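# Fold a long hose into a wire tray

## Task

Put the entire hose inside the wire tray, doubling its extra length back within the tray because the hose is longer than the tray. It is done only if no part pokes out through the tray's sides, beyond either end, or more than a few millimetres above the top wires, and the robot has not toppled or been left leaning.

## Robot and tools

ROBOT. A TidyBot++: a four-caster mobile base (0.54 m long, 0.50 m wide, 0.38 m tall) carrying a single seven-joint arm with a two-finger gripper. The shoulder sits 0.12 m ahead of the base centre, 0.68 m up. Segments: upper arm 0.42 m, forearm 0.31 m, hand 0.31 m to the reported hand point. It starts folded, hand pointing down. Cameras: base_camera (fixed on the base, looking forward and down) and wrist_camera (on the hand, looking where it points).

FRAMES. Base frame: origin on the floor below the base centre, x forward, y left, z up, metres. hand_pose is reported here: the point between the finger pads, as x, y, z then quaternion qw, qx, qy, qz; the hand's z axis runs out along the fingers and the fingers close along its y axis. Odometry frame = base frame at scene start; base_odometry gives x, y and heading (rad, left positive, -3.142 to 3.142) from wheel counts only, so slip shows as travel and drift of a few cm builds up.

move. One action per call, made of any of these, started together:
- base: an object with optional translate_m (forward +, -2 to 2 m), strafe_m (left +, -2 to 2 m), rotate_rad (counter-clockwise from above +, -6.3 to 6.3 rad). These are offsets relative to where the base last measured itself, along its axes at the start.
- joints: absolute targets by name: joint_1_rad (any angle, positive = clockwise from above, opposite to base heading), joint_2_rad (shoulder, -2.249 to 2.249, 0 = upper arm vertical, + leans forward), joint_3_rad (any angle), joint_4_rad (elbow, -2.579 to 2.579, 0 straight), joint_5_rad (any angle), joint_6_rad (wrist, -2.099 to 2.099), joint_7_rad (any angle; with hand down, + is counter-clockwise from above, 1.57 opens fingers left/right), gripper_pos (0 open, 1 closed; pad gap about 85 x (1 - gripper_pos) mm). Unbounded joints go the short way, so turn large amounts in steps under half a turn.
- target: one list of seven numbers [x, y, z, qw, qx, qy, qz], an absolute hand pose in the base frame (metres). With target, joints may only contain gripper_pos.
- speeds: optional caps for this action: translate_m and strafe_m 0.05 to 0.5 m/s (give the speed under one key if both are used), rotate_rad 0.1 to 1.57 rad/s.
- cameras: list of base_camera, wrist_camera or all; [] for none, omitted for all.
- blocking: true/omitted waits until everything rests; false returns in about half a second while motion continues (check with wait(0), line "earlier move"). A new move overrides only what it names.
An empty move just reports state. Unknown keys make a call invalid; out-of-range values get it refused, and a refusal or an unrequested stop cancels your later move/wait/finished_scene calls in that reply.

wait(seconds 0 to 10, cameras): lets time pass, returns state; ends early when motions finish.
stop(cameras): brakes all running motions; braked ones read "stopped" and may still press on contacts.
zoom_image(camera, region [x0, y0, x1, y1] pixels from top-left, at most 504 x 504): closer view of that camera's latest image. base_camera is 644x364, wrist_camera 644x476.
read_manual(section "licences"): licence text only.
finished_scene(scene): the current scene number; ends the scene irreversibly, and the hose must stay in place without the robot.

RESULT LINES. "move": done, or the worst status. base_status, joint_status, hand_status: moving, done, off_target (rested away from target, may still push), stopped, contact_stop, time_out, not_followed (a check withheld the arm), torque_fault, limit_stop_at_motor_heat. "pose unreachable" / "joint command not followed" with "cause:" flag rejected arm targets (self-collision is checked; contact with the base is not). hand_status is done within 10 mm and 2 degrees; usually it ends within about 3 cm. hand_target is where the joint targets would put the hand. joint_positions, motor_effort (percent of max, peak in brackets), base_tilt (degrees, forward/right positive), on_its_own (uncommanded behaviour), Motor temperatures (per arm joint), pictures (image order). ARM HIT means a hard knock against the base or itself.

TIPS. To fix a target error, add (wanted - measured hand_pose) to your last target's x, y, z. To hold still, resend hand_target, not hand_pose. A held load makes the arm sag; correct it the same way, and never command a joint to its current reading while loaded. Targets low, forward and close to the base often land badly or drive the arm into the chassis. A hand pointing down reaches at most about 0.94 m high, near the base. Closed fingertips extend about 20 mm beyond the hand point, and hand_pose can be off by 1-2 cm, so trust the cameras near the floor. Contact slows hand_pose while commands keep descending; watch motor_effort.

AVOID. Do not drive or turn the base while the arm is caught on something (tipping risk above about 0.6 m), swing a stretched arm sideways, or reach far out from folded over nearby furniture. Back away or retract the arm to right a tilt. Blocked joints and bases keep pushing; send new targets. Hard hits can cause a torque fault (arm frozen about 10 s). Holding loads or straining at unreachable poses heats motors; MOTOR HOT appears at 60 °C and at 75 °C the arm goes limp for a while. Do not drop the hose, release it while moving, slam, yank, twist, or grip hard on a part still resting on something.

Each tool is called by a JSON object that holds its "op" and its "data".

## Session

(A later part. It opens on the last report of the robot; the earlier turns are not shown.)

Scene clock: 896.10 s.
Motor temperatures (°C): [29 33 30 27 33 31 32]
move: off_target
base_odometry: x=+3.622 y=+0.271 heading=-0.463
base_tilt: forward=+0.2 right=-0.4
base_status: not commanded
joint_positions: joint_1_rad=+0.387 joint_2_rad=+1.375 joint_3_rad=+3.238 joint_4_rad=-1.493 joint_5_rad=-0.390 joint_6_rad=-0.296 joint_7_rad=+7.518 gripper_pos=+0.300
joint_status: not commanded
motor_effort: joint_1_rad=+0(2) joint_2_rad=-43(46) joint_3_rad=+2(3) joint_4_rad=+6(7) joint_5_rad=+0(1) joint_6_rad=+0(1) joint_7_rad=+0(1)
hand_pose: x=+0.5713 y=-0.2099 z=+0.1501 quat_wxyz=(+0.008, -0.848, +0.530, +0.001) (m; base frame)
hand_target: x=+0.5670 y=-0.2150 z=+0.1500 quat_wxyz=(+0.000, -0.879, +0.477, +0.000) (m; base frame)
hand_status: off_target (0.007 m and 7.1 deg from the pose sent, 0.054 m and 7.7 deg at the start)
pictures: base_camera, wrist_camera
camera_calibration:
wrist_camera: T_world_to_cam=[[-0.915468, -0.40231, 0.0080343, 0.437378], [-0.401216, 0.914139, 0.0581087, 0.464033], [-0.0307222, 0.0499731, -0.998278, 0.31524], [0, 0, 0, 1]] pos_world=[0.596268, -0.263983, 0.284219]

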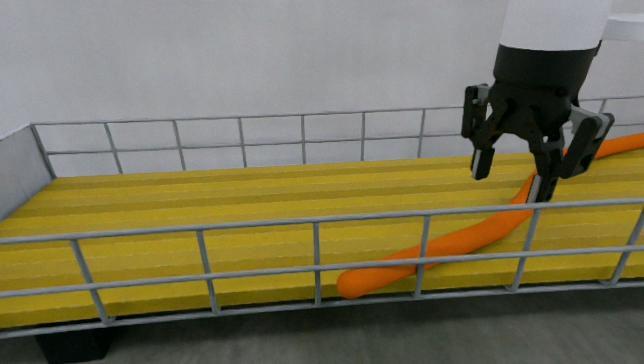

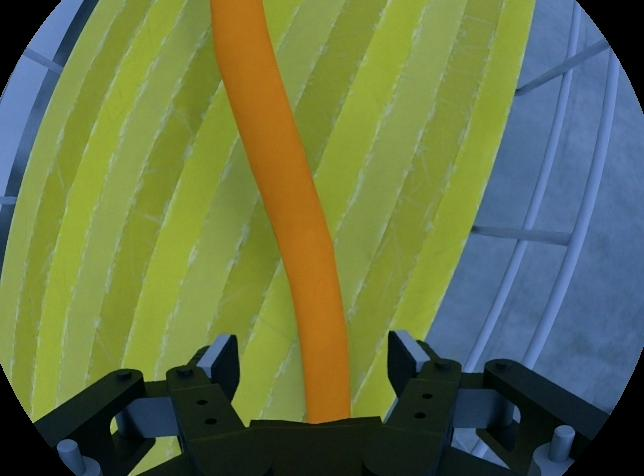

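Centred. Down and close.

{"op": "move", "data": {"target": [0.558, -0.22, 0.11, 0, 0.879, -0.477, 0], "cameras": ["wrist_camera"]}}

{"op": "move", "data": {"joints": {"gripper_pos":0.9}, "cameras": ["wrist_camera"]}}

Scene clock: 897.70 s.
Motor temperatures (°C): [29 33 30 27 33 31 32]
move: off_target
base_odometry: x=+3.622 y=+0.271 heading=-0.463
base_tilt: forward=+0.2 right=-0.4
base_status: not commanded
joint_positions: joint_1_rad=+0.401 joint_2_rad=+1.447 joint_3_rad=+3.228 joint_4_rad=-1.447 joint_5_rad=-0.390 joint_6_rad=-0.286 joint_7_rad=+7.529 gripper_pos=+0.300
joint_status: not commanded
motor_effort: joint_1_rad=+1(1) joint_2_rad=-41(43) joint_3_rad=+2(3) joint_4_rad=+3(6) joint_5_rad=+0(1) joint_6_rad=-1(2) joint_7_rad=-1(1)
hand_pose: x=+0.5626 y=-0.2083 z=+0.1180 quat_wxyz=(+0.010, -0.849, +0.529, +0.010) (m; base frame)
hand_target: x=+0.5580 y=-0.2200 z=+0.1100 quat_wxyz=(+0.000, -0.879, +0.477, +0.000) (m; base frame)
hand_status: off_target (0.015 m and 7.0 deg from the pose sent, 0.043 m and 7.1 deg at the start)
pictures: wrist_camera
camera_calibration:
wrist_camera: T_world_to_cam=[[-0.913943, -0.405544, 0.0155265, 0.427919], [-0.403436, 0.912021, 0.0738778, 0.45988], [-0.0441212, 0.0612562, -0.997146, 0.292605], [0, 0, 0, 1]] pos_world=[0.589536, -0.263804, 0.251151]

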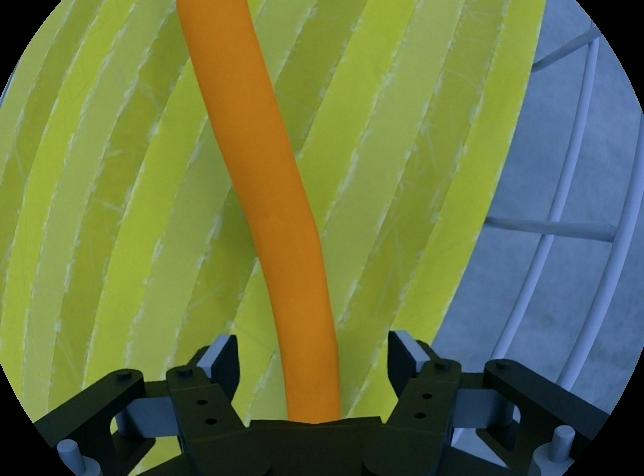

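Scene clock: 898.57 s.
Motor temperatures (°C): [29 33 30 27 33 31 32]
move: off_target
base_odometry: x=+3.622 y=+0.271 heading=-0.463
base_tilt: forward=+0.2 right=-0.4
base_status: not commanded
joint_positions: joint_1_rad=+0.405 joint_2_rad=+1.453 joint_3_rad=+3.225 joint_4_rad=-1.446 joint_5_rad=-0.387 joint_6_rad=-0.284 joint_7_rad=+7.531 gripper_pos=+0.801
joint_status: gripper_pos off_target (ended at +0.801, target +0.900)
motor_effort: joint_1_rad=+1(2) joint_2_rad=-39(44) joint_3_rad=+2(4) joint_4_rad=+5(10) joint_5_rad=+0(1) joint_6_rad=+0(4) joint_7_rad=-1(2)
hand_pose: x=+0.5602 y=-0.2078 z=+0.1152 quat_wxyz=(+0.010, -0.849, +0.528, +0.012) (m; base frame)
hand_target: x=+0.5580 y=-0.2200 z=+0.1100 quat_wxyz=(+0.000, -0.879, +0.477, +0.000) (m; base frame)
hand_status: not commanded
pictures: wrist_camera
camera_calibration:
wrist_camera: T_world_to_cam=[[-0.913253, -0.407042, 0.0168903, 0.425103], [-0.40467, 0.911157, 0.0776894, 0.458751], [-0.0470125, 0.0641151, -0.996835, 0.291807], [0, 0, 0, 1]] pos_world=[0.587589, -0.263669, 0.248063]

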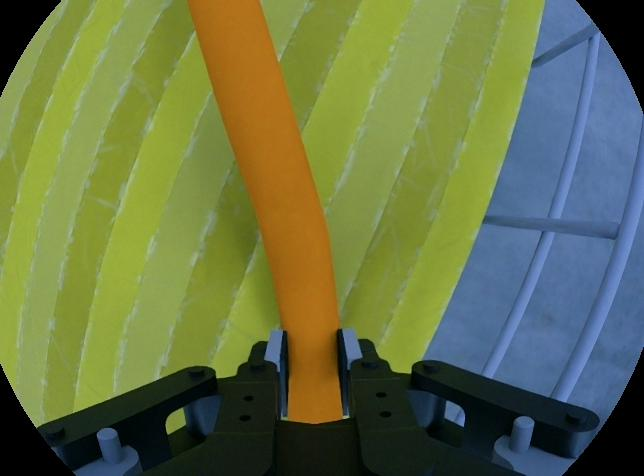

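{"op": "move", "data": {"target": [0.66, -0.16, 0.19, 0, 0.78, -0.625, 0], "cameras": []}}

{"op": "move", "data": {"target": [0.70, -0.12, 0.19, 0, 0.714, -0.70, 0], "cameras": []}}

{"op": "move", "data": {"base": {"strafe_m":0.26}, "speeds": {"strafe_m":0.15}}}

Scene clock: 901.57 s.
Motor temperatures (°C): [29 33 30 27 33 31 32]
move: off_target
base_odometry: x=+3.622 y=+0.271 heading=-0.463
base_tilt: forward=+0.2 right=-0.4
base_status: not commanded
joint_positions: joint_1_rad=+0.188 joint_2_rad=+1.399 joint_3_rad=+3.360 joint_4_rad=-1.298 joint_5_rad=-0.387 joint_6_rad=-0.482 joint_7_rad=+7.162 gripper_pos=+0.801
joint_status: not commanded
motor_effort: joint_1_rad=-3(3) joint_2_rad=-48(49) joint_3_rad=+2(3) joint_4_rad=+9(10) joint_5_rad=+0(1) joint_6_rad=+0(3) joint_7_rad=+0(2)
hand_pose: x=+0.6430 y=-0.1779 z=+0.1632 quat_wxyz=(-0.019, -0.806, +0.591, -0.007) (m; base frame)
hand_target: x=+0.6600 y=-0.1600 z=+0.1900 quat_wxyz=(+0.000, -0.780, +0.625, +0.000) (m; base frame)
hand_status: off_target (0.036 m and 5.4 deg from the pose sent, 0.134 m and 13.8 deg at the start)
pictures: none
No camera images: "cameras" was empty.

Scene clock: 902.93 s.
Motor temperatures (°C): [29 33 30 27 33 31 32]
move: off_target
base_odometry: x=+3.622 y=+0.271 heading=-0.463
base_tilt: forward=+0.2 right=-0.4
base_status: not commanded
joint_positions: joint_1_rad=+0.099 joint_2_rad=+1.408 joint_3_rad=+3.407 joint_4_rad=-1.166 joint_5_rad=-0.387 joint_6_rad=-0.583 joint_7_rad=+6.860 gripper_pos=+0.801
joint_status: not commanded
motor_effort: joint_1_rad=-3(5) joint_2_rad=-50(52) joint_3_rad=+3(3) joint_4_rad=+11(12) joint_5_rad=+0(1) joint_6_rad=+0(1) joint_7_rad=+0(1)
hand_pose: x=+0.6973 y=-0.1499 z=+0.1811 quat_wxyz=(-0.015, -0.745, +0.666, -0.025) (m; base frame)
hand_target: x=+0.7000 y=-0.1200 z=+0.1900 quat_wxyz=(+0.000, -0.714, +0.700, +0.000) (m; base frame)
hand_status: off_target (0.031 m and 6.2 deg from the pose sent, 0.086 m and 16.6 deg at the start)
pictures: none
No camera images: "cameras" was empty.

Scene clock: 905.33 s.
Motor temperatures (°C): [29 33 30 27 33 31 32]
move: done
base_odometry: x=+3.738 y=+0.504 heading=-0.464
base_tilt: forward=+0.2 right=-0.4
base_status: done
joint_positions: joint_1_rad=+0.094 joint_2_rad=+1.408 joint_3_rad=+3.418 joint_4_rad=-1.166 joint_5_rad=-0.387 joint_6_rad=-0.588 joint_7_rad=+6.856 gripper_pos=+0.801
joint_status: not commanded
motor_effort: joint_1_rad=-4(8) joint_2_rad=-52(52) joint_3_rad=+1(4) joint_4_rad=+12(12) joint_5_rad=+0(1) joint_6_rad=+0(1) joint_7_rad=+0(1)
hand_pose: x=+0.6959 y=-0.1524 z=+0.1818 quat_wxyz=(-0.020, -0.745, +0.666, -0.026) (m; base frame)
hand_target: x=+0.7000 y=-0.1200 z=+0.1900 quat_wxyz=(+0.000, -0.714, +0.700, +0.000) (m; base frame)
hand_status: not commanded
pictures: base_camera, wrist_camera
camera_calibration:
wrist_camera: T_world_to_cam=[[-0.997413, -0.070628, 0.0133481, 0.68097], [-0.0708619, 0.997325, -0.0179545, 0.256217], [-0.0120443, -0.0188539, -0.99975, 0.324566], [0, 0, 0, 1]] pos_world=[0.701274, -0.201316, 0.319996]

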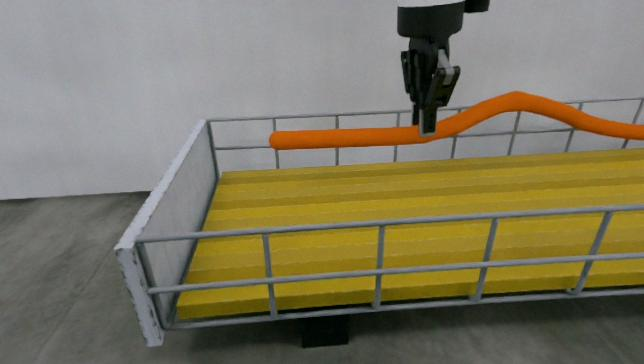

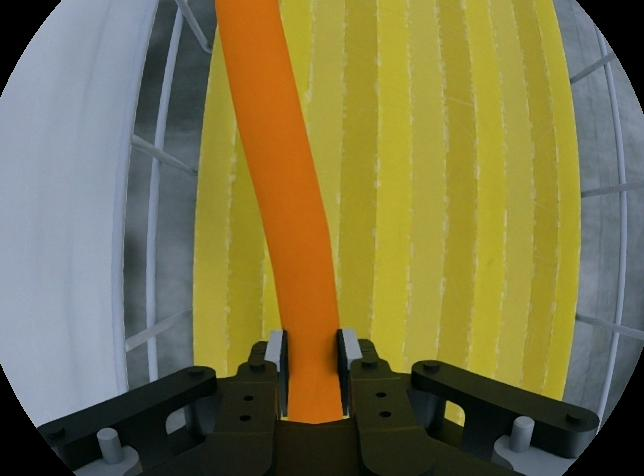

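{"op": "move", "data": {"target": [0.70, -0.11, 0.125, 0, 0.714, -0.70, 0], "cameras": ["base_camera"]}}

{"op": "move", "data": {"joints": {"gripper_pos":0.45}, "cameras": []}}

{"op": "move", "data": {"target": [0.68, -0.11, 0.32, 0, 0.714, -0.70, 0]}}

{"op": "move", "data": {"target": [0.52, 0.1, 0.6, 0, 0.714, -0.70, 0], "base": {"strafe_m":-0.8}}}

Scene clock: 908.57 s.
Motor temperatures (°C): [29 33 30 27 33 31 32]
move: off_target
base_odometry: x=+3.738 y=+0.504 heading=-0.464
base_tilt: forward=+0.1 right=-0.3
base_status: not commanded
joint_positions: joint_1_rad=+0.094 joint_2_rad=+1.550 joint_3_rad=+3.418 joint_4_rad=-1.064 joint_5_rad=-0.387 joint_6_rad=-0.588 joint_7_rad=+6.832 gripper_pos=+0.801
joint_status: not commanded
motor_effort: joint_1_rad=-4(5) joint_2_rad=-47(53) joint_3_rad=+1(3) joint_4_rad=+11(12) joint_5_rad=-1(1) joint_6_rad=+0(1) joint_7_rad=-1(1)
hand_pose: x=+0.6787 y=-0.1478 z=+0.1152 quat_wxyz=(-0.034, -0.747, +0.664, -0.009) (m; base frame)
hand_target: x=+0.7000 y=-0.1100 z=+0.1250 quat_wxyz=(+0.000, -0.714, +0.700, +0.000) (m; base frame)
hand_status: off_target (0.044 m and 6.8 deg from the pose sent, 0.071 m and 6.5 deg at the start)
pictures: base_camera

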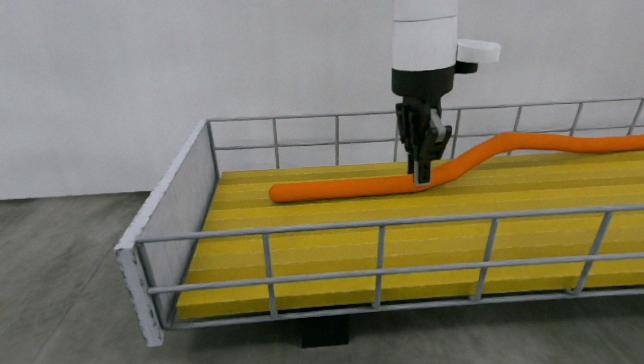

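Scene clock: 909.37 s.
Motor temperatures (°C): [29 33 30 27 33 31 32]
move: done
base_odometry: x=+3.738 y=+0.504 heading=-0.464
base_tilt: forward=+0.2 right=-0.4
base_status: not commanded
joint_positions: joint_1_rad=+0.086 joint_2_rad=+1.550 joint_3_rad=+3.414 joint_4_rad=-1.062 joint_5_rad=-0.387 joint_6_rad=-0.588 joint_7_rad=+6.832 gripper_pos=+0.450
joint_status: all done
motor_effort: joint_1_rad=-1(4) joint_2_rad=-48(50) joint_3_rad=+4(4) joint_4_rad=+9(11) joint_5_rad=+0(1) joint_6_rad=+0(1) joint_7_rad=+0(1)
hand_pose: x=+0.6811 y=-0.1407 z=+0.1151 quat_wxyz=(-0.031, -0.749, +0.661, -0.009) (m; base frame)
hand_target: x=+0.7000 y=-0.1100 z=+0.1250 quat_wxyz=(+0.000, -0.714, +0.700, +0.000) (m; base frame)
hand_status: not commanded
pictures: none
No camera images: "cameras" was empty.

Scene clock: 911.07 s.
Motor temperatures (°C): [29 33 30 27 33 31 32]
move: off_target
base_odometry: x=+3.738 y=+0.504 heading=-0.464
base_tilt: forward=+0.2 right=-0.3
base_status: not commanded
joint_positions: joint_1_rad=+0.047 joint_2_rad=+1.142 joint_3_rad=+3.434 joint_4_rad=-1.363 joint_5_rad=-0.387 joint_6_rad=-0.662 joint_7_rad=+6.832 gripper_pos=+0.450
joint_status: not commanded
motor_effort: joint_1_rad=+0(1) joint_2_rad=-46(52) joint_3_rad=+4(6) joint_4_rad=+12(12) joint_5_rad=+0(1) joint_6_rad=+0(1) joint_7_rad=-1(1)
hand_pose: x=+0.6867 y=-0.1252 z=+0.3016 quat_wxyz=(-0.006, -0.733, +0.680, -0.020) (m; base frame)
hand_target: x=+0.6800 y=-0.1100 z=+0.3200 quat_wxyz=(+0.000, -0.714, +0.700, +0.000) (m; base frame)
hand_status: off_target (0.025 m and 3.9 deg from the pose sent, 0.207 m and 7.1 deg at the start)
pictures: base_camera, wrist_camera
camera_calibration:
wrist_camera: T_world_to_cam=[[-0.999437, -0.033561, 0.000443202, 0.682017], [-0.0335542, 0.999378, 0.0108633, 0.196474], [-0.00080751, 0.0108423, -0.999941, 0.440788], [0, 0, 0, 1]] pos_world=[0.688581, -0.178242, 0.438325]

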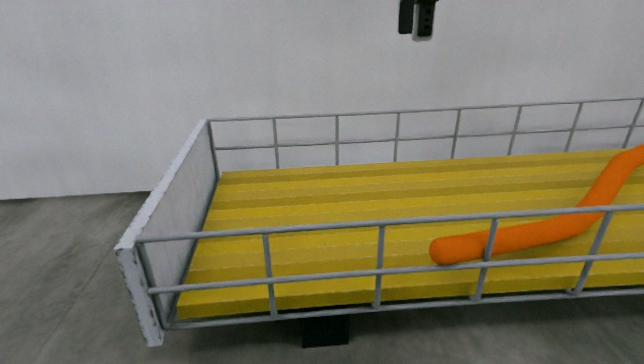

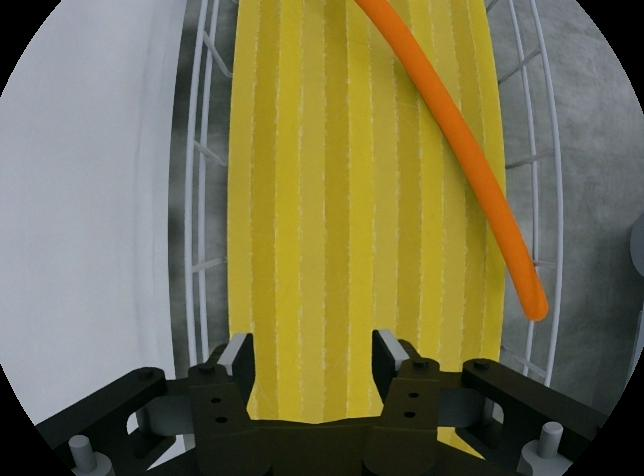

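Scene clock: 914.20 s.
Motor temperatures (°C): [29 33 30 27 33 31 32]
move: off_target
base_odometry: x=+3.380 y=-0.211 heading=-0.466
base_tilt: forward=+0.2 right=-0.4
base_status: done
joint_positions: joint_1_rad=-0.443 joint_2_rad=+0.392 joint_3_rad=+3.429 joint_4_rad=-1.766 joint_5_rad=-0.194 joint_6_rad=-0.962 joint_7_rad=+6.243 gripper_pos=+0.450
joint_status: not commanded
motor_effort: joint_1_rad=+0(5) joint_2_rad=-30(48) joint_3_rad=+3(6) joint_4_rad=+16(16) joint_5_rad=+0(1) joint_6_rad=+0(1) joint_7_rad=+0(1)
hand_pose: x=+0.5413 y=+0.1170 z=+0.5893 quat_wxyz=(+0.033, -0.717, +0.696, +0.007) (m; base frame)
hand_target: x=+0.5200 y=+0.1000 z=+0.6000 quat_wxyz=(+0.000, -0.714, +0.700, +0.000) (m; base frame)
hand_status: off_target (0.029 m and 3.9 deg from the pose sent, 0.409 m and 3.9 deg at the start)
pictures: base_camera, wrist_camera
camera_calibration:
wrist_camera: T_world_to_cam=[[-0.999858, 0.0097276, -0.0137243, 0.548186], [0.00824536, 0.994522, 0.104203, -0.130568], [0.0146628, 0.104076, -0.994461, 0.703211], [0, 0, 0, 1]] pos_world=[0.538874, 0.0513328, 0.720445]

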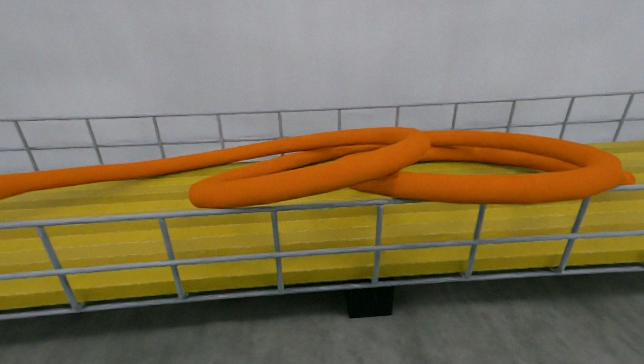

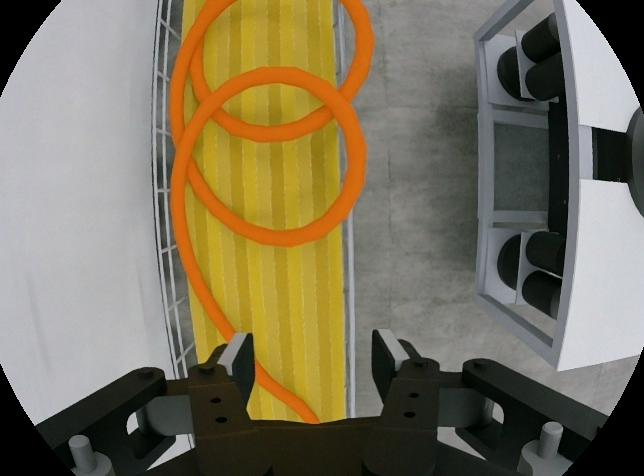

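{"op": "move", "data": {"cameras": ["base_camera","wrist_camera"]}}

Scene clock: 920.90 s.
Motor temperatures (°C): [29 33 30 27 33 31 32]
base_odometry: x=+3.380 y=-0.211 heading=-0.466
base_tilt: forward=+0.2 right=-0.4
base_status: done
joint_positions: joint_1_rad=-0.443 joint_2_rad=+0.392 joint_3_rad=+3.429 joint_4_rad=-1.766 joint_5_rad=-0.194 joint_6_rad=-0.962 joint_7_rad=+6.242 gripper_pos=+0.450
joint_status: not commanded
motor_effort: joint_1_rad=+0(5) joint_2_rad=-29(48) joint_3_rad=+2(6) joint_4_rad=+16(16) joint_5_rad=+0(1) joint_6_rad=+0(1) joint_7_rad=-1(1)
hand_pose: x=+0.5411 y=+0.1170 z=+0.5892 quat_wxyz=(+0.032, -0.717, +0.696, +0.008) (m; base frame)
hand_target: x=+0.5200 y=+0.1000 z=+0.6000 quat_wxyz=(+0.000, -0.714, +0.700, +0.000) (m; base frame)
hand_status: off_target (0.029 m and 3.9 deg from the pose sent, 0.409 m and 3.9 deg at the start)
pictures: base_camera, wrist_camera
camera_calibration:
wrist_camera: T_world_to_cam=[[-0.999861, 0.0100112, -0.0133433, 0.547816], [0.00856734, 0.994521, 0.104185, -0.130722], [0.0143132, 0.104056, -0.994468, 0.703405], [0, 0, 0, 1]] pos_world=[0.538792, 0.0513276, 0.720443]

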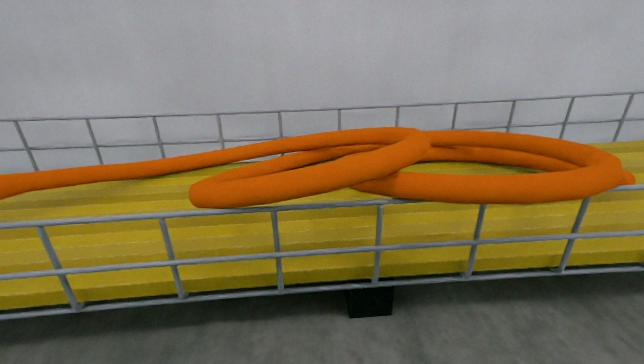

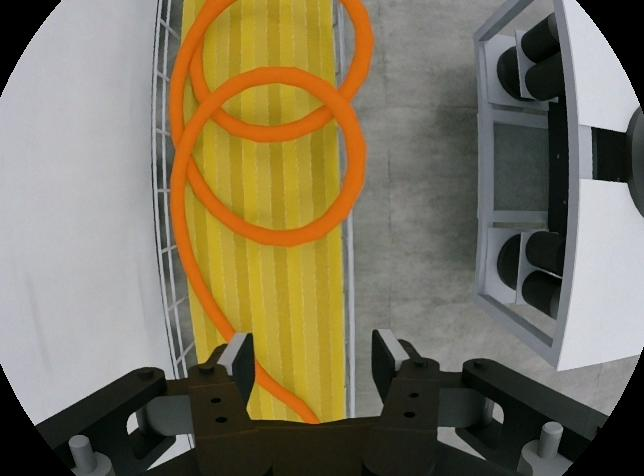

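{"op": "move", "data": {"base": {"strafe_m": 0.35}, "target": [0.69, 0.0, 0.33, 0, 0.879, -0.477, 0], "cameras": ["wrist_camera"]}}

{"op": "move", "data": {"joints": {"gripper_pos": 0.1}, "target": [0.69, 0.0, 0.22, 0, 0.879, -0.477, 0], "cameras": ["wrist_camera"]}}

Scene clock: 926.57 s.
Motor temperatures (°C): [29 33 30 27 33 31 32]
move: off_target
base_odometry: x=+3.537 y=+0.102 heading=-0.467
base_tilt: forward=+0.2 right=-0.4
base_status: done
joint_positions: joint_1_rad=-0.129 joint_2_rad=+1.080 joint_3_rad=+3.371 joint_4_rad=-1.393 joint_5_rad=-0.226 joint_6_rad=-0.779 joint_7_rad=+7.014 gripper_pos=+0.450
joint_status: not commanded
motor_effort: joint_1_rad=+0(4) joint_2_rad=-45(47) joint_3_rad=+4(6) joint_4_rad=+12(17) joint_5_rad=+1(1) joint_6_rad=-1(1) joint_7_rad=-1(1)
hand_pose: x=+0.6604 y=-0.0099 z=+0.3279 quat_wxyz=(-0.040, -0.877, +0.478, +0.027) (m; base frame)
hand_target: x=+0.6900 y=+0.0000 z=+0.3300 quat_wxyz=(+0.000, -0.879, +0.477, +0.000) (m; base frame)
hand_status: off_target (0.031 m and 5.5 deg from the pose sent, 0.321 m and 31.6 deg at the start)
pictures: wrist_camera
camera_calibration:
wrist_camera: T_world_to_cam=[[-0.855373, -0.504902, 0.115808, 0.521961], [-0.502485, 0.863059, 0.0513562, 0.375186], [-0.125879, -0.0142633, -0.991943, 0.545622], [0, 0, 0, 1]] pos_world=[0.70368, -0.0524866, 0.461511]

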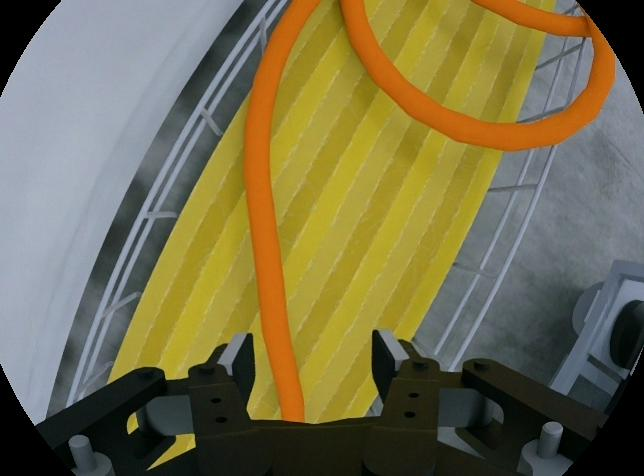

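Scene clock: 928.10 s.
Motor temperatures (°C): [29 33 30 27 33 31 32]
move: off_target
base_odometry: x=+3.537 y=+0.102 heading=-0.467
base_tilt: forward=+0.1 right=-0.4
base_status: not commanded
joint_positions: joint_1_rad=-0.119 joint_2_rad=+1.311 joint_3_rad=+3.356 joint_4_rad=-1.309 joint_5_rad=-0.272 joint_6_rad=-0.644 joint_7_rad=+7.046 gripper_pos=+0.100
joint_status: all done
motor_effort: joint_1_rad=+0(0) joint_2_rad=-46(50) joint_3_rad=+4(5) joint_4_rad=+9(12) joint_5_rad=+1(1) joint_6_rad=-1(1) joint_7_rad=+0(1)
hand_pose: x=+0.6556 y=-0.0115 z=+0.2118 quat_wxyz=(-0.044, -0.881, +0.471, +0.030) (m; base frame)
hand_target: x=+0.6900 y=+0.0000 z=+0.2200 quat_wxyz=(+0.000, -0.879, +0.477, +0.000) (m; base frame)
hand_status: off_target (0.037 m and 6.1 deg from the pose sent, 0.112 m and 5.5 deg at the start)
pictures: wrist_camera
camera_calibration:
wrist_camera: T_world_to_cam=[[-0.84611, -0.517764, 0.126564, 0.521982], [-0.515413, 0.855285, 0.0532566, 0.388135], [-0.135823, -0.0201717, -0.990528, 0.435956], [0, 0, 0, 1]] pos_world=[0.700916, -0.0529088, 0.345092]

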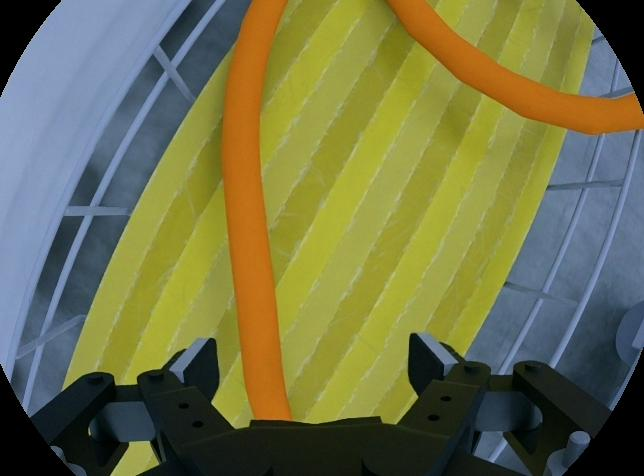

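{"op": "move", "data": {"target": [0.716, 0.02, 0.15, 0, 0.879, -0.477, 0], "cameras": ["wrist_camera"]}}

Scene clock: 930.53 s.
Motor temperatures (°C): [29 33 30 27 33 31 32]
move: off_target
base_odometry: x=+3.537 y=+0.102 heading=-0.467
base_tilt: forward=+0.2 right=-0.4
base_status: not commanded
joint_positions: joint_1_rad=-0.119 joint_2_rad=+1.489 joint_3_rad=+3.350 joint_4_rad=-1.077 joint_5_rad=-0.272 joint_6_rad=-0.644 joint_7_rad=+7.046 gripper_pos=+0.100
joint_status: not commanded
motor_effort: joint_1_rad=+0(0) joint_2_rad=-48(50) joint_3_rad=+3(5) joint_4_rad=+10(11) joint_5_rad=+1(1) joint_6_rad=+0(1) joint_7_rad=-1(1)
hand_pose: x=+0.6987 y=-0.0010 z=+0.1453 quat_wxyz=(-0.032, -0.892, +0.450, +0.008) (m; base frame)
hand_target: x=+0.7160 y=+0.0200 z=+0.1500 quat_wxyz=(+0.000, -0.879, +0.477, +0.000) (m; base frame)
hand_status: off_target (0.028 m and 5.1 deg from the pose sent, 0.092 m and 6.1 deg at the start)
pictures: wrist_camera
camera_calibration:
wrist_camera: T_world_to_cam=[[-0.824971, -0.558981, 0.0834453, 0.563793], [-0.558643, 0.828882, 0.0295399, 0.438441], [-0.0856786, -0.0222466, -0.996074, 0.341918], [0, 0, 0, 1]] pos_world=[0.73934, -0.0406596, 0.280578]

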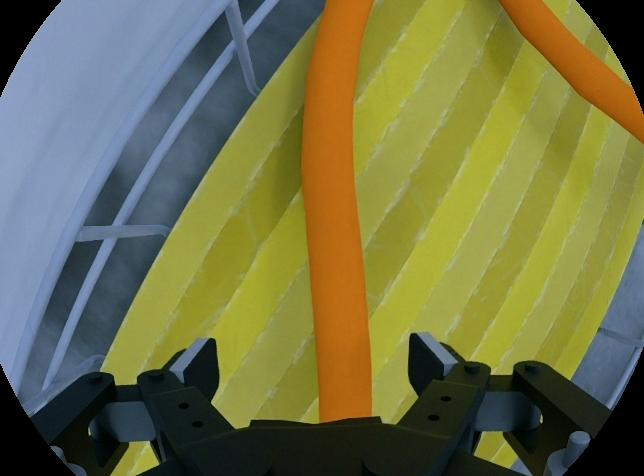

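{"op": "move", "data": {"target": [0.707, 0.015, 0.117, 0, 0.879, -0.477, 0], "cameras": []}}

{"op": "move", "data": {"joints": {"gripper_pos": 0.9}, "cameras": ["wrist_camera"]}}

Scene clock: 933.73 s.
Motor temperatures (°C): [29 33 30 27 33 31 32]
move: off_target
base_odometry: x=+3.537 y=+0.102 heading=-0.467
base_tilt: forward=+0.2 right=-0.4
base_status: not commanded
joint_positions: joint_1_rad=-0.119 joint_2_rad=+1.549 joint_3_rad=+3.347 joint_4_rad=-1.052 joint_5_rad=-0.275 joint_6_rad=-0.630 joint_7_rad=+7.046 gripper_pos=+0.100
joint_status: not commanded
motor_effort: joint_1_rad=+0(0) joint_2_rad=-47(51) joint_3_rad=+2(5) joint_4_rad=+10(11) joint_5_rad=+0(1) joint_6_rad=-1(1) joint_7_rad=-1(1)
hand_pose: x=+0.6839 y=-0.0009 z=+0.1143 quat_wxyz=(-0.038, -0.893, +0.448, +0.017) (m; base frame)
hand_target: x=+0.7070 y=+0.0150 z=+0.1170 quat_wxyz=(+0.000, -0.879, +0.477, +0.000) (m; base frame)
hand_status: off_target (0.028 m and 6.0 deg from the pose sent, 0.034 m and 5.1 deg at the start)
pictures: none
No camera images: "cameras" was empty.

Scene clock: 934.73 s.
Motor temperatures (°C): [29 33 30 27 33 31 32]
move: off_target
base_odometry: x=+3.537 y=+0.102 heading=-0.467
base_tilt: forward=+0.2 right=-0.4
base_status: not commanded
joint_positions: joint_1_rad=-0.119 joint_2_rad=+1.549 joint_3_rad=+3.347 joint_4_rad=-1.052 joint_5_rad=-0.275 joint_6_rad=-0.630 joint_7_rad=+7.046 gripper_pos=+0.753
joint_status: gripper_pos off_target (ended at +0.753, target +0.900)
motor_effort: joint_1_rad=-1(2) joint_2_rad=-46(48) joint_3_rad=+3(4) joint_4_rad=+9(10) joint_5_rad=+0(1) joint_6_rad=+0(1) joint_7_rad=+0(1)
hand_pose: x=+0.6839 y=-0.0010 z=+0.1143 quat_wxyz=(-0.038, -0.893, +0.448, +0.017) (m; base frame)
hand_target: x=+0.7070 y=+0.0150 z=+0.1170 quat_wxyz=(+0.000, -0.879, +0.477, +0.000) (m; base frame)
hand_status: not commanded
pictures: wrist_camera
camera_calibration:
wrist_camera: T_world_to_cam=[[-0.820649, -0.562137, 0.102653, 0.548978], [-0.56122, 0.826682, 0.040371, 0.431635], [-0.107556, -0.0244807, -0.993898, 0.324462], [0, 0, 0, 1]] pos_world=[0.727658, -0.0402815, 0.248702]

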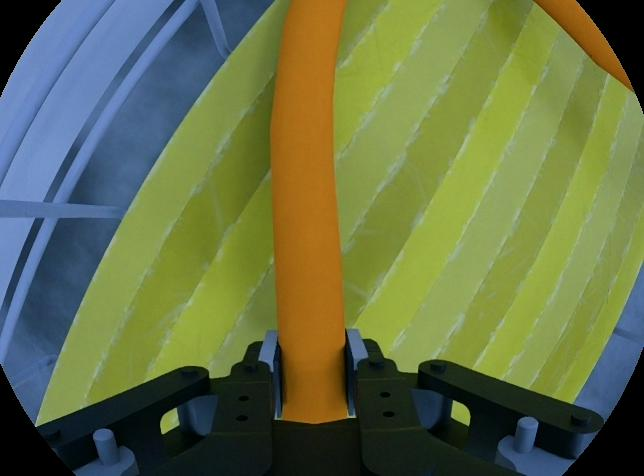

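{"op": "move", "data": {"target": [0.70, 0.0, 0.17, 0, 0.714, -0.70, 0], "cameras": []}}

{"op": "move", "data": {"base": {"strafe_m": 0.3}, "speeds": {"strafe_m": 0.15}}}

Scene clock: 937.30 s.
Motor temperatures (°C): [29 33 30 27 33 31 32]
move: off_target
base_odometry: x=+3.537 y=+0.101 heading=-0.467
base_tilt: forward=+0.2 right=-0.4
base_status: not commanded
joint_positions: joint_1_rad=-0.129 joint_2_rad=+1.463 joint_3_rad=+3.417 joint_4_rad=-1.161 joint_5_rad=-0.410 joint_6_rad=-0.630 joint_7_rad=+6.714 gripper_pos=+0.753
joint_status: not commanded
motor_effort: joint_1_rad=+0(2) joint_2_rad=-48(49) joint_3_rad=+3(4) joint_4_rad=+8(10) joint_5_rad=-2(2) joint_6_rad=-3(3) joint_7_rad=-2(3)
hand_pose: x=+0.6778 y=-0.0167 z=+0.1506 quat_wxyz=(-0.036, -0.765, +0.642, +0.010) (m; base frame)
hand_target: x=+0.7000 y=+0.0000 z=+0.1700 quat_wxyz=(+0.000, -0.714, +0.700, +0.000) (m; base frame)
hand_status: off_target (0.034 m and 9.9 deg from the pose sent, 0.058 m and 35.9 deg at the start)
pictures: none
No camera images: "cameras" was empty.

Scene clock: 939.93 s.
Motor temperatures (°C): [29 33 30 27 33 31 32]
move: done
base_odometry: x=+3.672 y=+0.369 heading=-0.468
base_tilt: forward=+0.2 right=-0.3
base_status: done
joint_positions: joint_1_rad=-0.089 joint_2_rad=+1.458 joint_3_rad=+3.486 joint_4_rad=-1.165 joint_5_rad=-0.411 joint_6_rad=-0.614 joint_7_rad=+6.710 gripper_pos=+0.753
joint_status: not commanded
motor_effort: joint_1_rad=-10(12) joint_2_rad=-45(49) joint_3_rad=-6(9) joint_4_rad=+7(9) joint_5_rad=-6(7) joint_6_rad=-6(7) joint_7_rad=-3(4)
hand_pose: x=+0.6849 y=-0.0804 z=+0.1596 quat_wxyz=(-0.056, -0.747, +0.662, -0.021) (m; base frame)
hand_target: x=+0.7000 y=+0.0000 z=+0.1700 quat_wxyz=(+0.000, -0.714, +0.700, +0.000) (m; base frame)
hand_status: not commanded
pictures: base_camera, wrist_camera
camera_calibration:
wrist_camera: T_world_to_cam=[[-0.994681, -0.0746048, 0.0710188, 0.663987], [-0.0790018, 0.99499, -0.0612587, 0.19549], [-0.0660929, -0.0665435, -0.995592, 0.336105], [0, 0, 0, 1]] pos_world=[0.698113, -0.122609, 0.299443]

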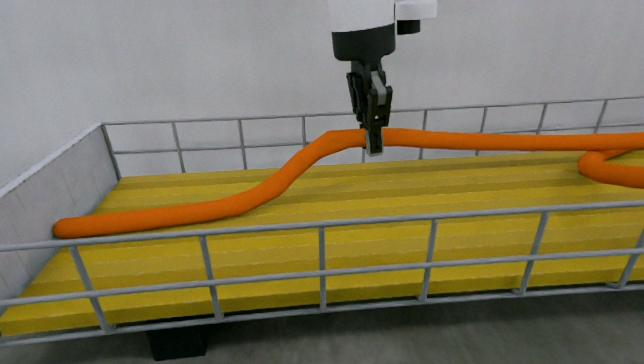

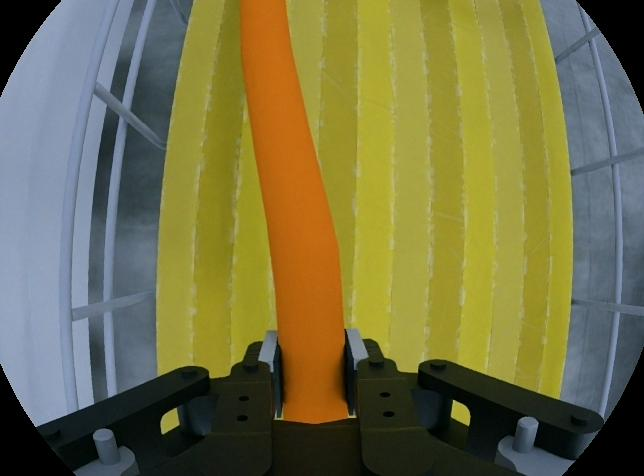

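{"op": "move", "data": {"target": [0.71, 0.0, 0.125, 0, 0.714, -0.70, 0], "cameras": []}}

{"op": "move", "data": {"joints": {"gripper_pos": 0.45}, "cameras": []}}

{"op": "move", "data": {"target": [0.70, 0.0, 0.33, 0, 0.714, -0.70, 0], "cameras": ["base_camera", "wrist_camera"]}}

{"op": "move", "data": {"base": {"strafe_m": -0.7}, "target": [0.52, 0.1, 0.6, 0, 0.714, -0.70, 0]}}

Scene clock: 942.43 s.
Motor temperatures (°C): [29 33 30 27 33 31 32]
move: off_target
base_odometry: x=+3.672 y=+0.369 heading=-0.468
base_tilt: forward=+0.2 right=-0.4
base_status: not commanded
joint_positions: joint_1_rad=-0.081 joint_2_rad=+1.519 joint_3_rad=+3.486 joint_4_rad=-1.055 joint_5_rad=-0.411 joint_6_rad=-0.614 joint_7_rad=+6.676 gripper_pos=+0.753
joint_status: not commanded
motor_effort: joint_1_rad=-10(11) joint_2_rad=-46(47) joint_3_rad=-5(7) joint_4_rad=+9(9) joint_5_rad=-6(7) joint_6_rad=-4(6) joint_7_rad=-4(4)
hand_pose: x=+0.7147 y=-0.0788 z=+0.1411 quat_wxyz=(-0.040, -0.744, +0.665, -0.039) (m; base frame)
hand_target: x=+0.7100 y=+0.0000 z=+0.1250 quat_wxyz=(+0.000, -0.714, +0.700, +0.000) (m; base frame)
hand_status: off_target (0.081 m and 8.3 deg from the pose sent, 0.091 m and 8.9 deg at the start)
pictures: none
No camera images: "cameras" was empty.

Scene clock: 943.33 s.
Motor temperatures (°C): [29 33 30 27 33 31 32]
move: done
base_odometry: x=+3.672 y=+0.369 heading=-0.468
base_tilt: forward=+0.2 right=-0.4
base_status: not commanded
joint_positions: joint_1_rad=-0.112 joint_2_rad=+1.540 joint_3_rad=+3.436 joint_4_rad=-1.055 joint_5_rad=-0.426 joint_6_rad=-0.614 joint_7_rad=+6.655 gripper_pos=+0.450
joint_status: all done
motor_effort: joint_1_rad=-3(10) joint_2_rad=-48(50) joint_3_rad=+2(6) joint_4_rad=+11(11) joint_5_rad=-1(6) joint_6_rad=+1(4) joint_7_rad=-1(4)
hand_pose: x=+0.7029 y=-0.0303 z=+0.1235 quat_wxyz=(-0.026, -0.746, +0.666, -0.012) (m; base frame)
hand_target: x=+0.7100 y=+0.0000 z=+0.1250 quat_wxyz=(+0.000, -0.714, +0.700, +0.000) (m; base frame)
hand_status: not commanded
pictures: none
No camera images: "cameras" was empty.

Scene clock: 945.07 s.
Motor temperatures (°C): [29 33 30 27 33 31 32]
move: off_target
base_odometry: x=+3.672 y=+0.369 heading=-0.468
base_tilt: forward=+0.2 right=-0.4
base_status: not commanded
joint_positions: joint_1_rad=-0.152 joint_2_rad=+1.136 joint_3_rad=+3.448 joint_4_rad=-1.326 joint_5_rad=-0.426 joint_6_rad=-0.705 joint_7_rad=+6.655 gripper_pos=+0.450
joint_status: not commanded
motor_effort: joint_1_rad=+0(3) joint_2_rad=-46(53) joint_3_rad=+4(5) joint_4_rad=+12(13) joint_5_rad=+0(1) joint_6_rad=+0(1) joint_7_rad=-1(2)
hand_pose: x=+0.7130 y=-0.0047 z=+0.3130 quat_wxyz=(+0.011, -0.731, +0.682, -0.016) (m; base frame)
hand_target: x=+0.7000 y=+0.0000 z=+0.3300 quat_wxyz=(+0.000, -0.714, +0.700, +0.000) (m; base frame)
hand_status: off_target (0.022 m and 3.6 deg from the pose sent, 0.209 m and 6.3 deg at the start)
pictures: base_camera, wrist_camera
camera_calibration:
wrist_camera: T_world_to_cam=[[-0.99942, -0.0293082, -0.0173457, 0.717898], [-0.0299976, 0.998712, 0.0409174, 0.0648896], [0.0161242, 0.041414, -0.999012, 0.438764], [0, 0, 0, 1]] pos_world=[0.712353, -0.0619367, 0.448127]

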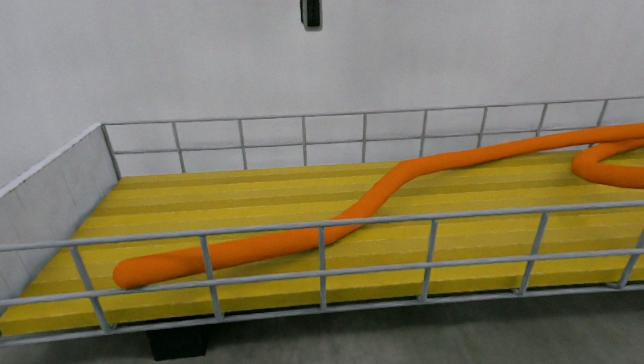

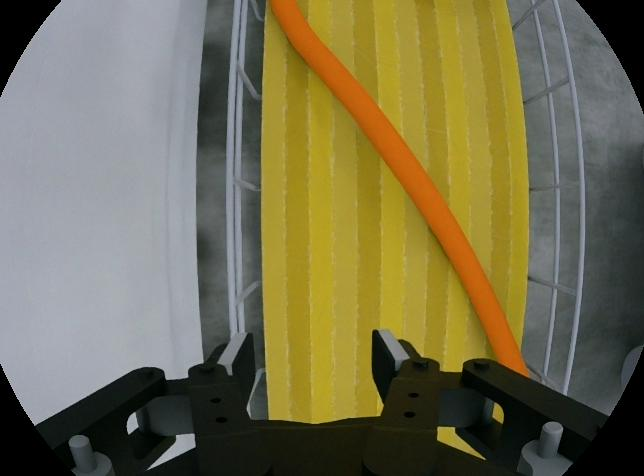

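Scene clock: 947.97 s.
Motor temperatures (°C): [29 33 30 27 33 31 32]
move: off_target
base_odometry: x=+3.356 y=-0.256 heading=-0.470
base_tilt: forward=+0.2 right=-0.4
base_status: done
joint_positions: joint_1_rad=-0.443 joint_2_rad=+0.391 joint_3_rad=+3.439 joint_4_rad=-1.766 joint_5_rad=-0.193 joint_6_rad=-0.962 joint_7_rad=+6.243 gripper_pos=+0.450
joint_status: not commanded
motor_effort: joint_1_rad=+0(3) joint_2_rad=-29(49) joint_3_rad=+3(7) joint_4_rad=+16(17) joint_5_rad=+0(1) joint_6_rad=+0(1) joint_7_rad=+0(1)
hand_pose: x=+0.5425 y=+0.1127 z=+0.5900 quat_wxyz=(+0.032, -0.714, +0.699, +0.005) (m; base frame)
hand_target: x=+0.5200 y=+0.1000 z=+0.6000 quat_wxyz=(+0.000, -0.714, +0.700, +0.000) (m; base frame)
hand_status: off_target (0.028 m and 3.8 deg from the pose sent, 0.361 m and 3.6 deg at the start)
pictures: base_camera, wrist_camera
camera_calibration:
wrist_camera: T_world_to_cam=[[-0.999698, 0.0184155, -0.0162952, 0.549941], [0.0166775, 0.994744, 0.101027, -0.129162], [0.01807, 0.100725, -0.99475, 0.703034], [0, 0, 0, 1]] pos_world=[0.539225, 0.0475427, 0.721353]

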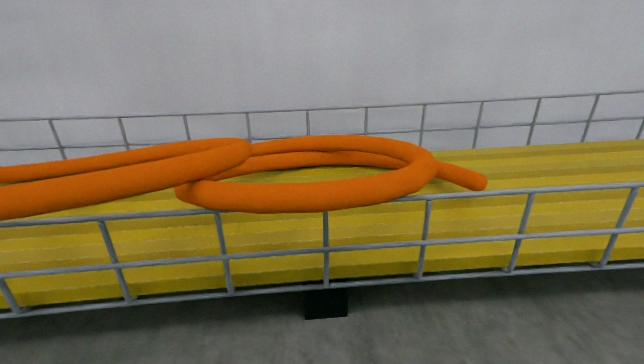

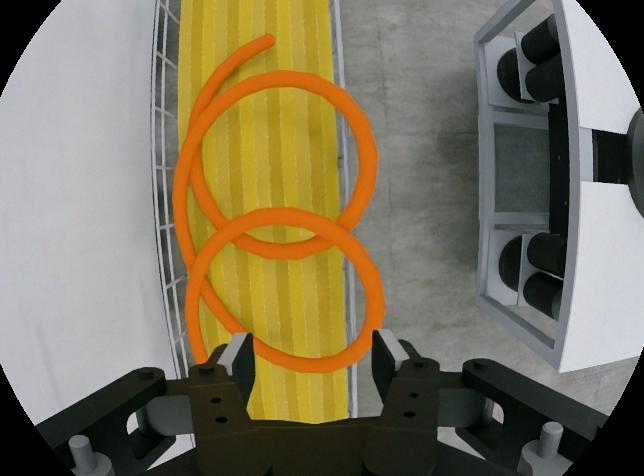

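{"op": "move", "data": {"target": [0.455, 0.0, 0.30, 0, 0.714, -0.70, 0], "joints": {"gripper_pos": 0.2}, "cameras": ["wrist_camera"]}}

Scene clock: 954.17 s.
Motor temperatures (°C): [29 33 30 27 33 31 32]
move: off_target
base_odometry: x=+3.356 y=-0.255 heading=-0.469
base_tilt: forward=+0.2 right=-0.3
base_status: not commanded
joint_positions: joint_1_rad=+0.010 joint_2_rad=+0.944 joint_3_rad=+3.132 joint_4_rad=-2.198 joint_5_rad=-0.677 joint_6_rad=-0.032 joint_7_rad=+7.004 gripper_pos=+0.200
joint_status: all done
motor_effort: joint_1_rad=+0(1) joint_2_rad=-31(35) joint_3_rad=-1(3) joint_4_rad=+1(16) joint_5_rad=+0(1) joint_6_rad=+0(1) joint_7_rad=-1(1)
hand_pose: x=+0.4522 y=+0.0089 z=+0.3033 quat_wxyz=(+0.001, -0.721, +0.693, +0.019) (m; base frame)
hand_target: x=+0.4550 y=+0.0000 z=+0.3000 quat_wxyz=(+0.000, -0.714, +0.700, +0.000) (m; base frame)
hand_status: off_target (0.010 m and 2.4 deg from the pose sent, 0.323 m and 3.8 deg at the start)
pictures: wrist_camera
camera_calibration:
wrist_camera: T_world_to_cam=[[-0.99897, -0.000871314, 0.045359, 0.43804], [0.00251741, 0.99721, 0.0745982, 0.0189415], [-0.0452975, 0.0746356, -0.996182, 0.459266], [0, 0, 0, 1]] pos_world=[0.458345, -0.0527846, 0.43623]

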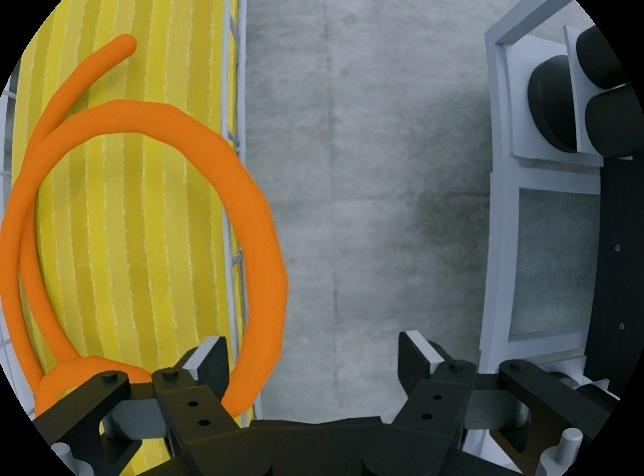

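{"op": "move", "data": {"target": [0.487, 0.0, 0.22, 0, 0.714, -0.70, 0], "joints": {"gripper_pos": 0.05}, "cameras": ["wrist_camera"]}}

Scene clock: 957.27 s.
Motor temperatures (°C): [29 33 30 27 33 31 32]
move: off_target
base_odometry: x=+3.356 y=-0.255 heading=-0.469
base_tilt: forward=+0.2 right=-0.4
base_status: not commanded
joint_positions: joint_1_rad=+0.035 joint_2_rad=+1.171 joint_3_rad=+3.097 joint_4_rad=-2.044 joint_5_rad=-0.678 joint_6_rad=+0.024 joint_7_rad=+7.006 gripper_pos=+0.050
joint_status: all done
motor_effort: joint_1_rad=+0(0) joint_2_rad=-35(37) joint_3_rad=-1(1) joint_4_rad=+0(2) joint_5_rad=+0(1) joint_6_rad=+0(1) joint_7_rad=+0(1)
hand_pose: x=+0.4667 y=+0.0093 z=+0.2219 quat_wxyz=(-0.009, -0.717, +0.697, +0.029) (m; base frame)
hand_target: x=+0.4870 y=+0.0000 z=+0.2200 quat_wxyz=(+0.000, -0.714, +0.700, +0.000) (m; base frame)
hand_status: off_target (0.022 m and 3.5 deg from the pose sent, 0.091 m and 2.4 deg at the start)
pictures: wrist_camera
camera_calibration:
wrist_camera: T_world_to_cam=[[-0.997142, 0.00971152, 0.0749195, 0.448729], [0.0151705, 0.997243, 0.072643, 0.01913], [-0.0740074, 0.073572, -0.99454, 0.391925], [0, 0, 0, 1]] pos_world=[0.476161, -0.0522699, 0.354777]

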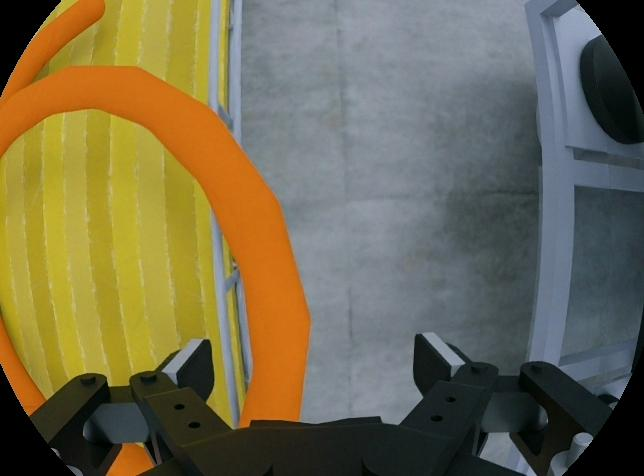

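{"op": "move", "data": {"target": [0.508, 0.0, 0.19, 0, 0.714, -0.70, 0], "cameras": ["wrist_camera"]}}

{"op": "move", "data": {"joints": {"gripper_pos": 0.9}, "cameras": ["wrist_camera"]}}

Scene clock: 959.20 s.
Motor temperatures (°C): [29 33 30 27 33 31 32]
move: done
base_odometry: x=+3.356 y=-0.255 heading=-0.469
base_tilt: forward=+0.2 right=-0.4
base_status: not commanded
joint_positions: joint_1_rad=+0.034 joint_2_rad=+1.240 joint_3_rad=+3.098 joint_4_rad=-1.933 joint_5_rad=-0.679 joint_6_rad=+0.025 joint_7_rad=+7.010 gripper_pos=+0.050
joint_status: not commanded
motor_effort: joint_1_rad=+0(1) joint_2_rad=-36(38) joint_3_rad=+0(2) joint_4_rad=+1(1) joint_5_rad=+0(1) joint_6_rad=+0(1) joint_7_rad=+0(1)
hand_pose: x=+0.5035 y=+0.0086 z=+0.1938 quat_wxyz=(+0.005, -0.717, +0.697, +0.013) (m; base frame)
hand_target: x=+0.5080 y=+0.0000 z=+0.1900 quat_wxyz=(+0.000, -0.714, +0.700, +0.000) (m; base frame)
hand_status: done (0.010 m and 1.7 deg from the pose sent, 0.053 m and 3.5 deg at the start)
pictures: wrist_camera
camera_calibration:
wrist_camera: T_world_to_cam=[[-0.999412, 0.0109092, 0.032518, 0.496895], [0.0132387, 0.997295, 0.0723048, 0.0223506], [-0.0316412, 0.0726927, -0.996852, 0.345851], [0, 0, 0, 1]] pos_world=[0.50725, -0.0528517, 0.326989]

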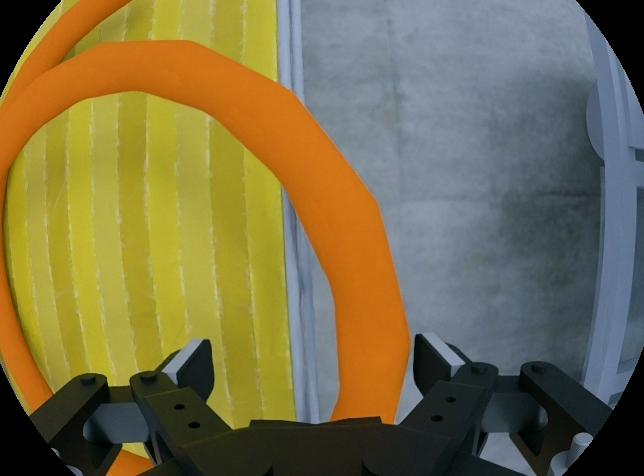

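Scene clock: 960.23 s.
Motor temperatures (°C): [29 33 30 27 33 31 32]
move: off_target
base_odometry: x=+3.356 y=-0.255 heading=-0.469
base_tilt: forward=+0.2 right=-0.4
base_status: not commanded
joint_positions: joint_1_rad=+0.034 joint_2_rad=+1.242 joint_3_rad=+3.099 joint_4_rad=-1.939 joint_5_rad=-0.681 joint_6_rad=+0.025 joint_7_rad=+7.010 gripper_pos=+0.759
joint_status: gripper_pos off_target (ended at +0.759, target +0.900)
motor_effort: joint_1_rad=-1(1) joint_2_rad=-33(38) joint_3_rad=-1(1) joint_4_rad=+2(5) joint_5_rad=+1(1) joint_6_rad=+1(3) joint_7_rad=+0(1)
hand_pose: x=+0.4989 y=+0.0085 z=+0.1931 quat_wxyz=(+0.002, -0.716, +0.698, +0.016) (m; base frame)
hand_target: x=+0.5080 y=+0.0000 z=+0.1900 quat_wxyz=(+0.000, -0.714, +0.700, +0.000) (m; base frame)
hand_status: not commanded
pictures: wrist_camera
camera_calibration:
wrist_camera: T_world_to_cam=[[-0.999101, 0.0129445, 0.0403617, 0.490644], [0.0158262, 0.997285, 0.0719146, 0.0213957], [-0.0393212, 0.0724888, -0.996594, 0.348819], [0, 0, 0, 1]] pos_world=[0.50358, -0.0529742, 0.326289]

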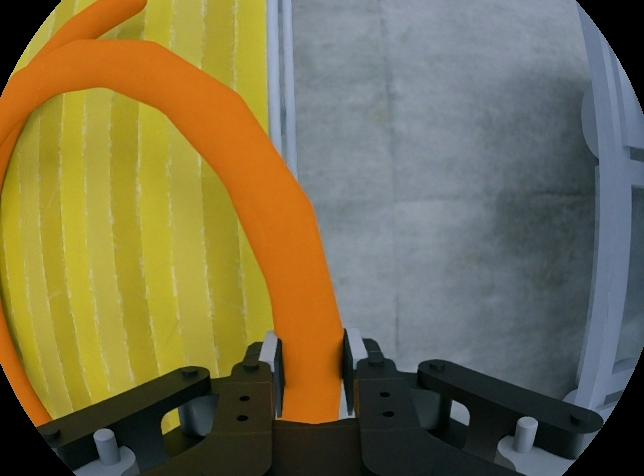

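{"op": "move", "data": {"target": [0.60, 0.0, 0.24, 0, 0.714, -0.70, 0], "cameras": []}}

{"op": "move", "data": {"target": [0.63, 0.0, 0.115, 0, 0.714, -0.70, 0]}}

Scene clock: 962.90 s.
Motor temperatures (°C): [29 33 30 27 33 31 32]
move: off_target
base_odometry: x=+3.356 y=-0.255 heading=-0.469
base_tilt: forward=+0.2 right=-0.3
base_status: not commanded
joint_positions: joint_1_rad=-0.144 joint_2_rad=+1.241 joint_3_rad=+3.370 joint_4_rad=-1.743 joint_5_rad=-0.681 joint_6_rad=-0.352 joint_7_rad=+6.936 gripper_pos=+0.760
joint_status: not commanded
motor_effort: joint_1_rad=+0(1) joint_2_rad=-46(47) joint_3_rad=+4(6) joint_4_rad=+12(13) joint_5_rad=-1(1) joint_6_rad=+5(5) joint_7_rad=-1(1)
hand_pose: x=+0.5359 y=-0.0053 z=+0.2028 quat_wxyz=(-0.039, -0.722, +0.689, +0.039) (m; base frame)
hand_target: x=+0.6000 y=+0.0000 z=+0.2400 quat_wxyz=(+0.000, -0.714, +0.700, +0.000) (m; base frame)
hand_status: off_target (0.074 m and 6.5 deg from the pose sent, 0.112 m and 1.9 deg at the start)
pictures: none
No camera images: "cameras" was empty.

Scene clock: 964.30 s.
Motor temperatures (°C): [29 33 30 27 33 31 32]
move: off_target
base_odometry: x=+3.356 y=-0.255 heading=-0.469
base_tilt: forward=+0.2 right=-0.4
base_status: not commanded
joint_positions: joint_1_rad=-0.143 joint_2_rad=+1.484 joint_3_rad=+3.370 joint_4_rad=-1.475 joint_5_rad=-0.681 joint_6_rad=-0.383 joint_7_rad=+6.895 gripper_pos=+0.764
joint_status: not commanded
motor_effort: joint_1_rad=-1(1) joint_2_rad=-44(52) joint_3_rad=+4(6) joint_4_rad=+19(21) joint_5_rad=-2(3) joint_6_rad=+11(15) joint_7_rad=+0(1)
hand_pose: x=+0.5639 y=-0.0023 z=+0.1052 quat_wxyz=(-0.041, -0.728, +0.684, +0.041) (m; base frame)
hand_target: x=+0.6300 y=+0.0000 z=+0.1150 quat_wxyz=(+0.000, -0.714, +0.700, +0.000) (m; base frame)
hand_status: off_target (0.067 m and 7.1 deg from the pose sent, 0.129 m and 6.5 deg at the start)
pictures: base_camera, wrist_camera
camera_calibration:
wrist_camera: T_world_to_cam=[[-0.990406, -0.0224829, 0.136347, 0.544166], [-0.0162689, 0.998785, 0.0465189, 0.0582298], [-0.137228, 0.0438544, -0.989568, 0.318884], [0, 0, 0, 1]] pos_world=[0.583652, -0.0599091, 0.238653]

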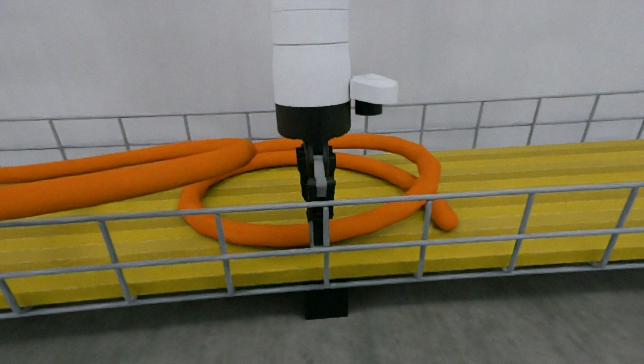

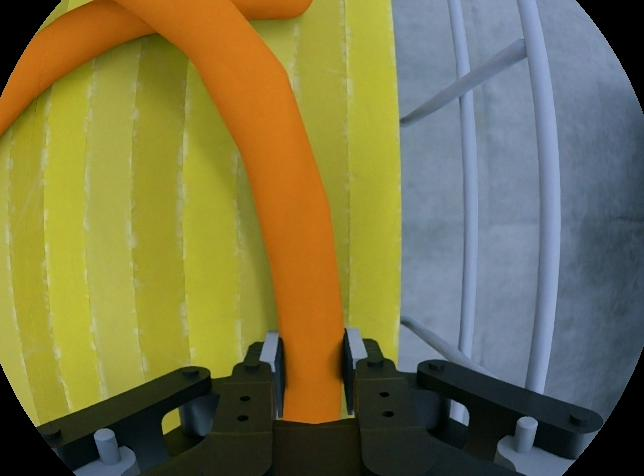

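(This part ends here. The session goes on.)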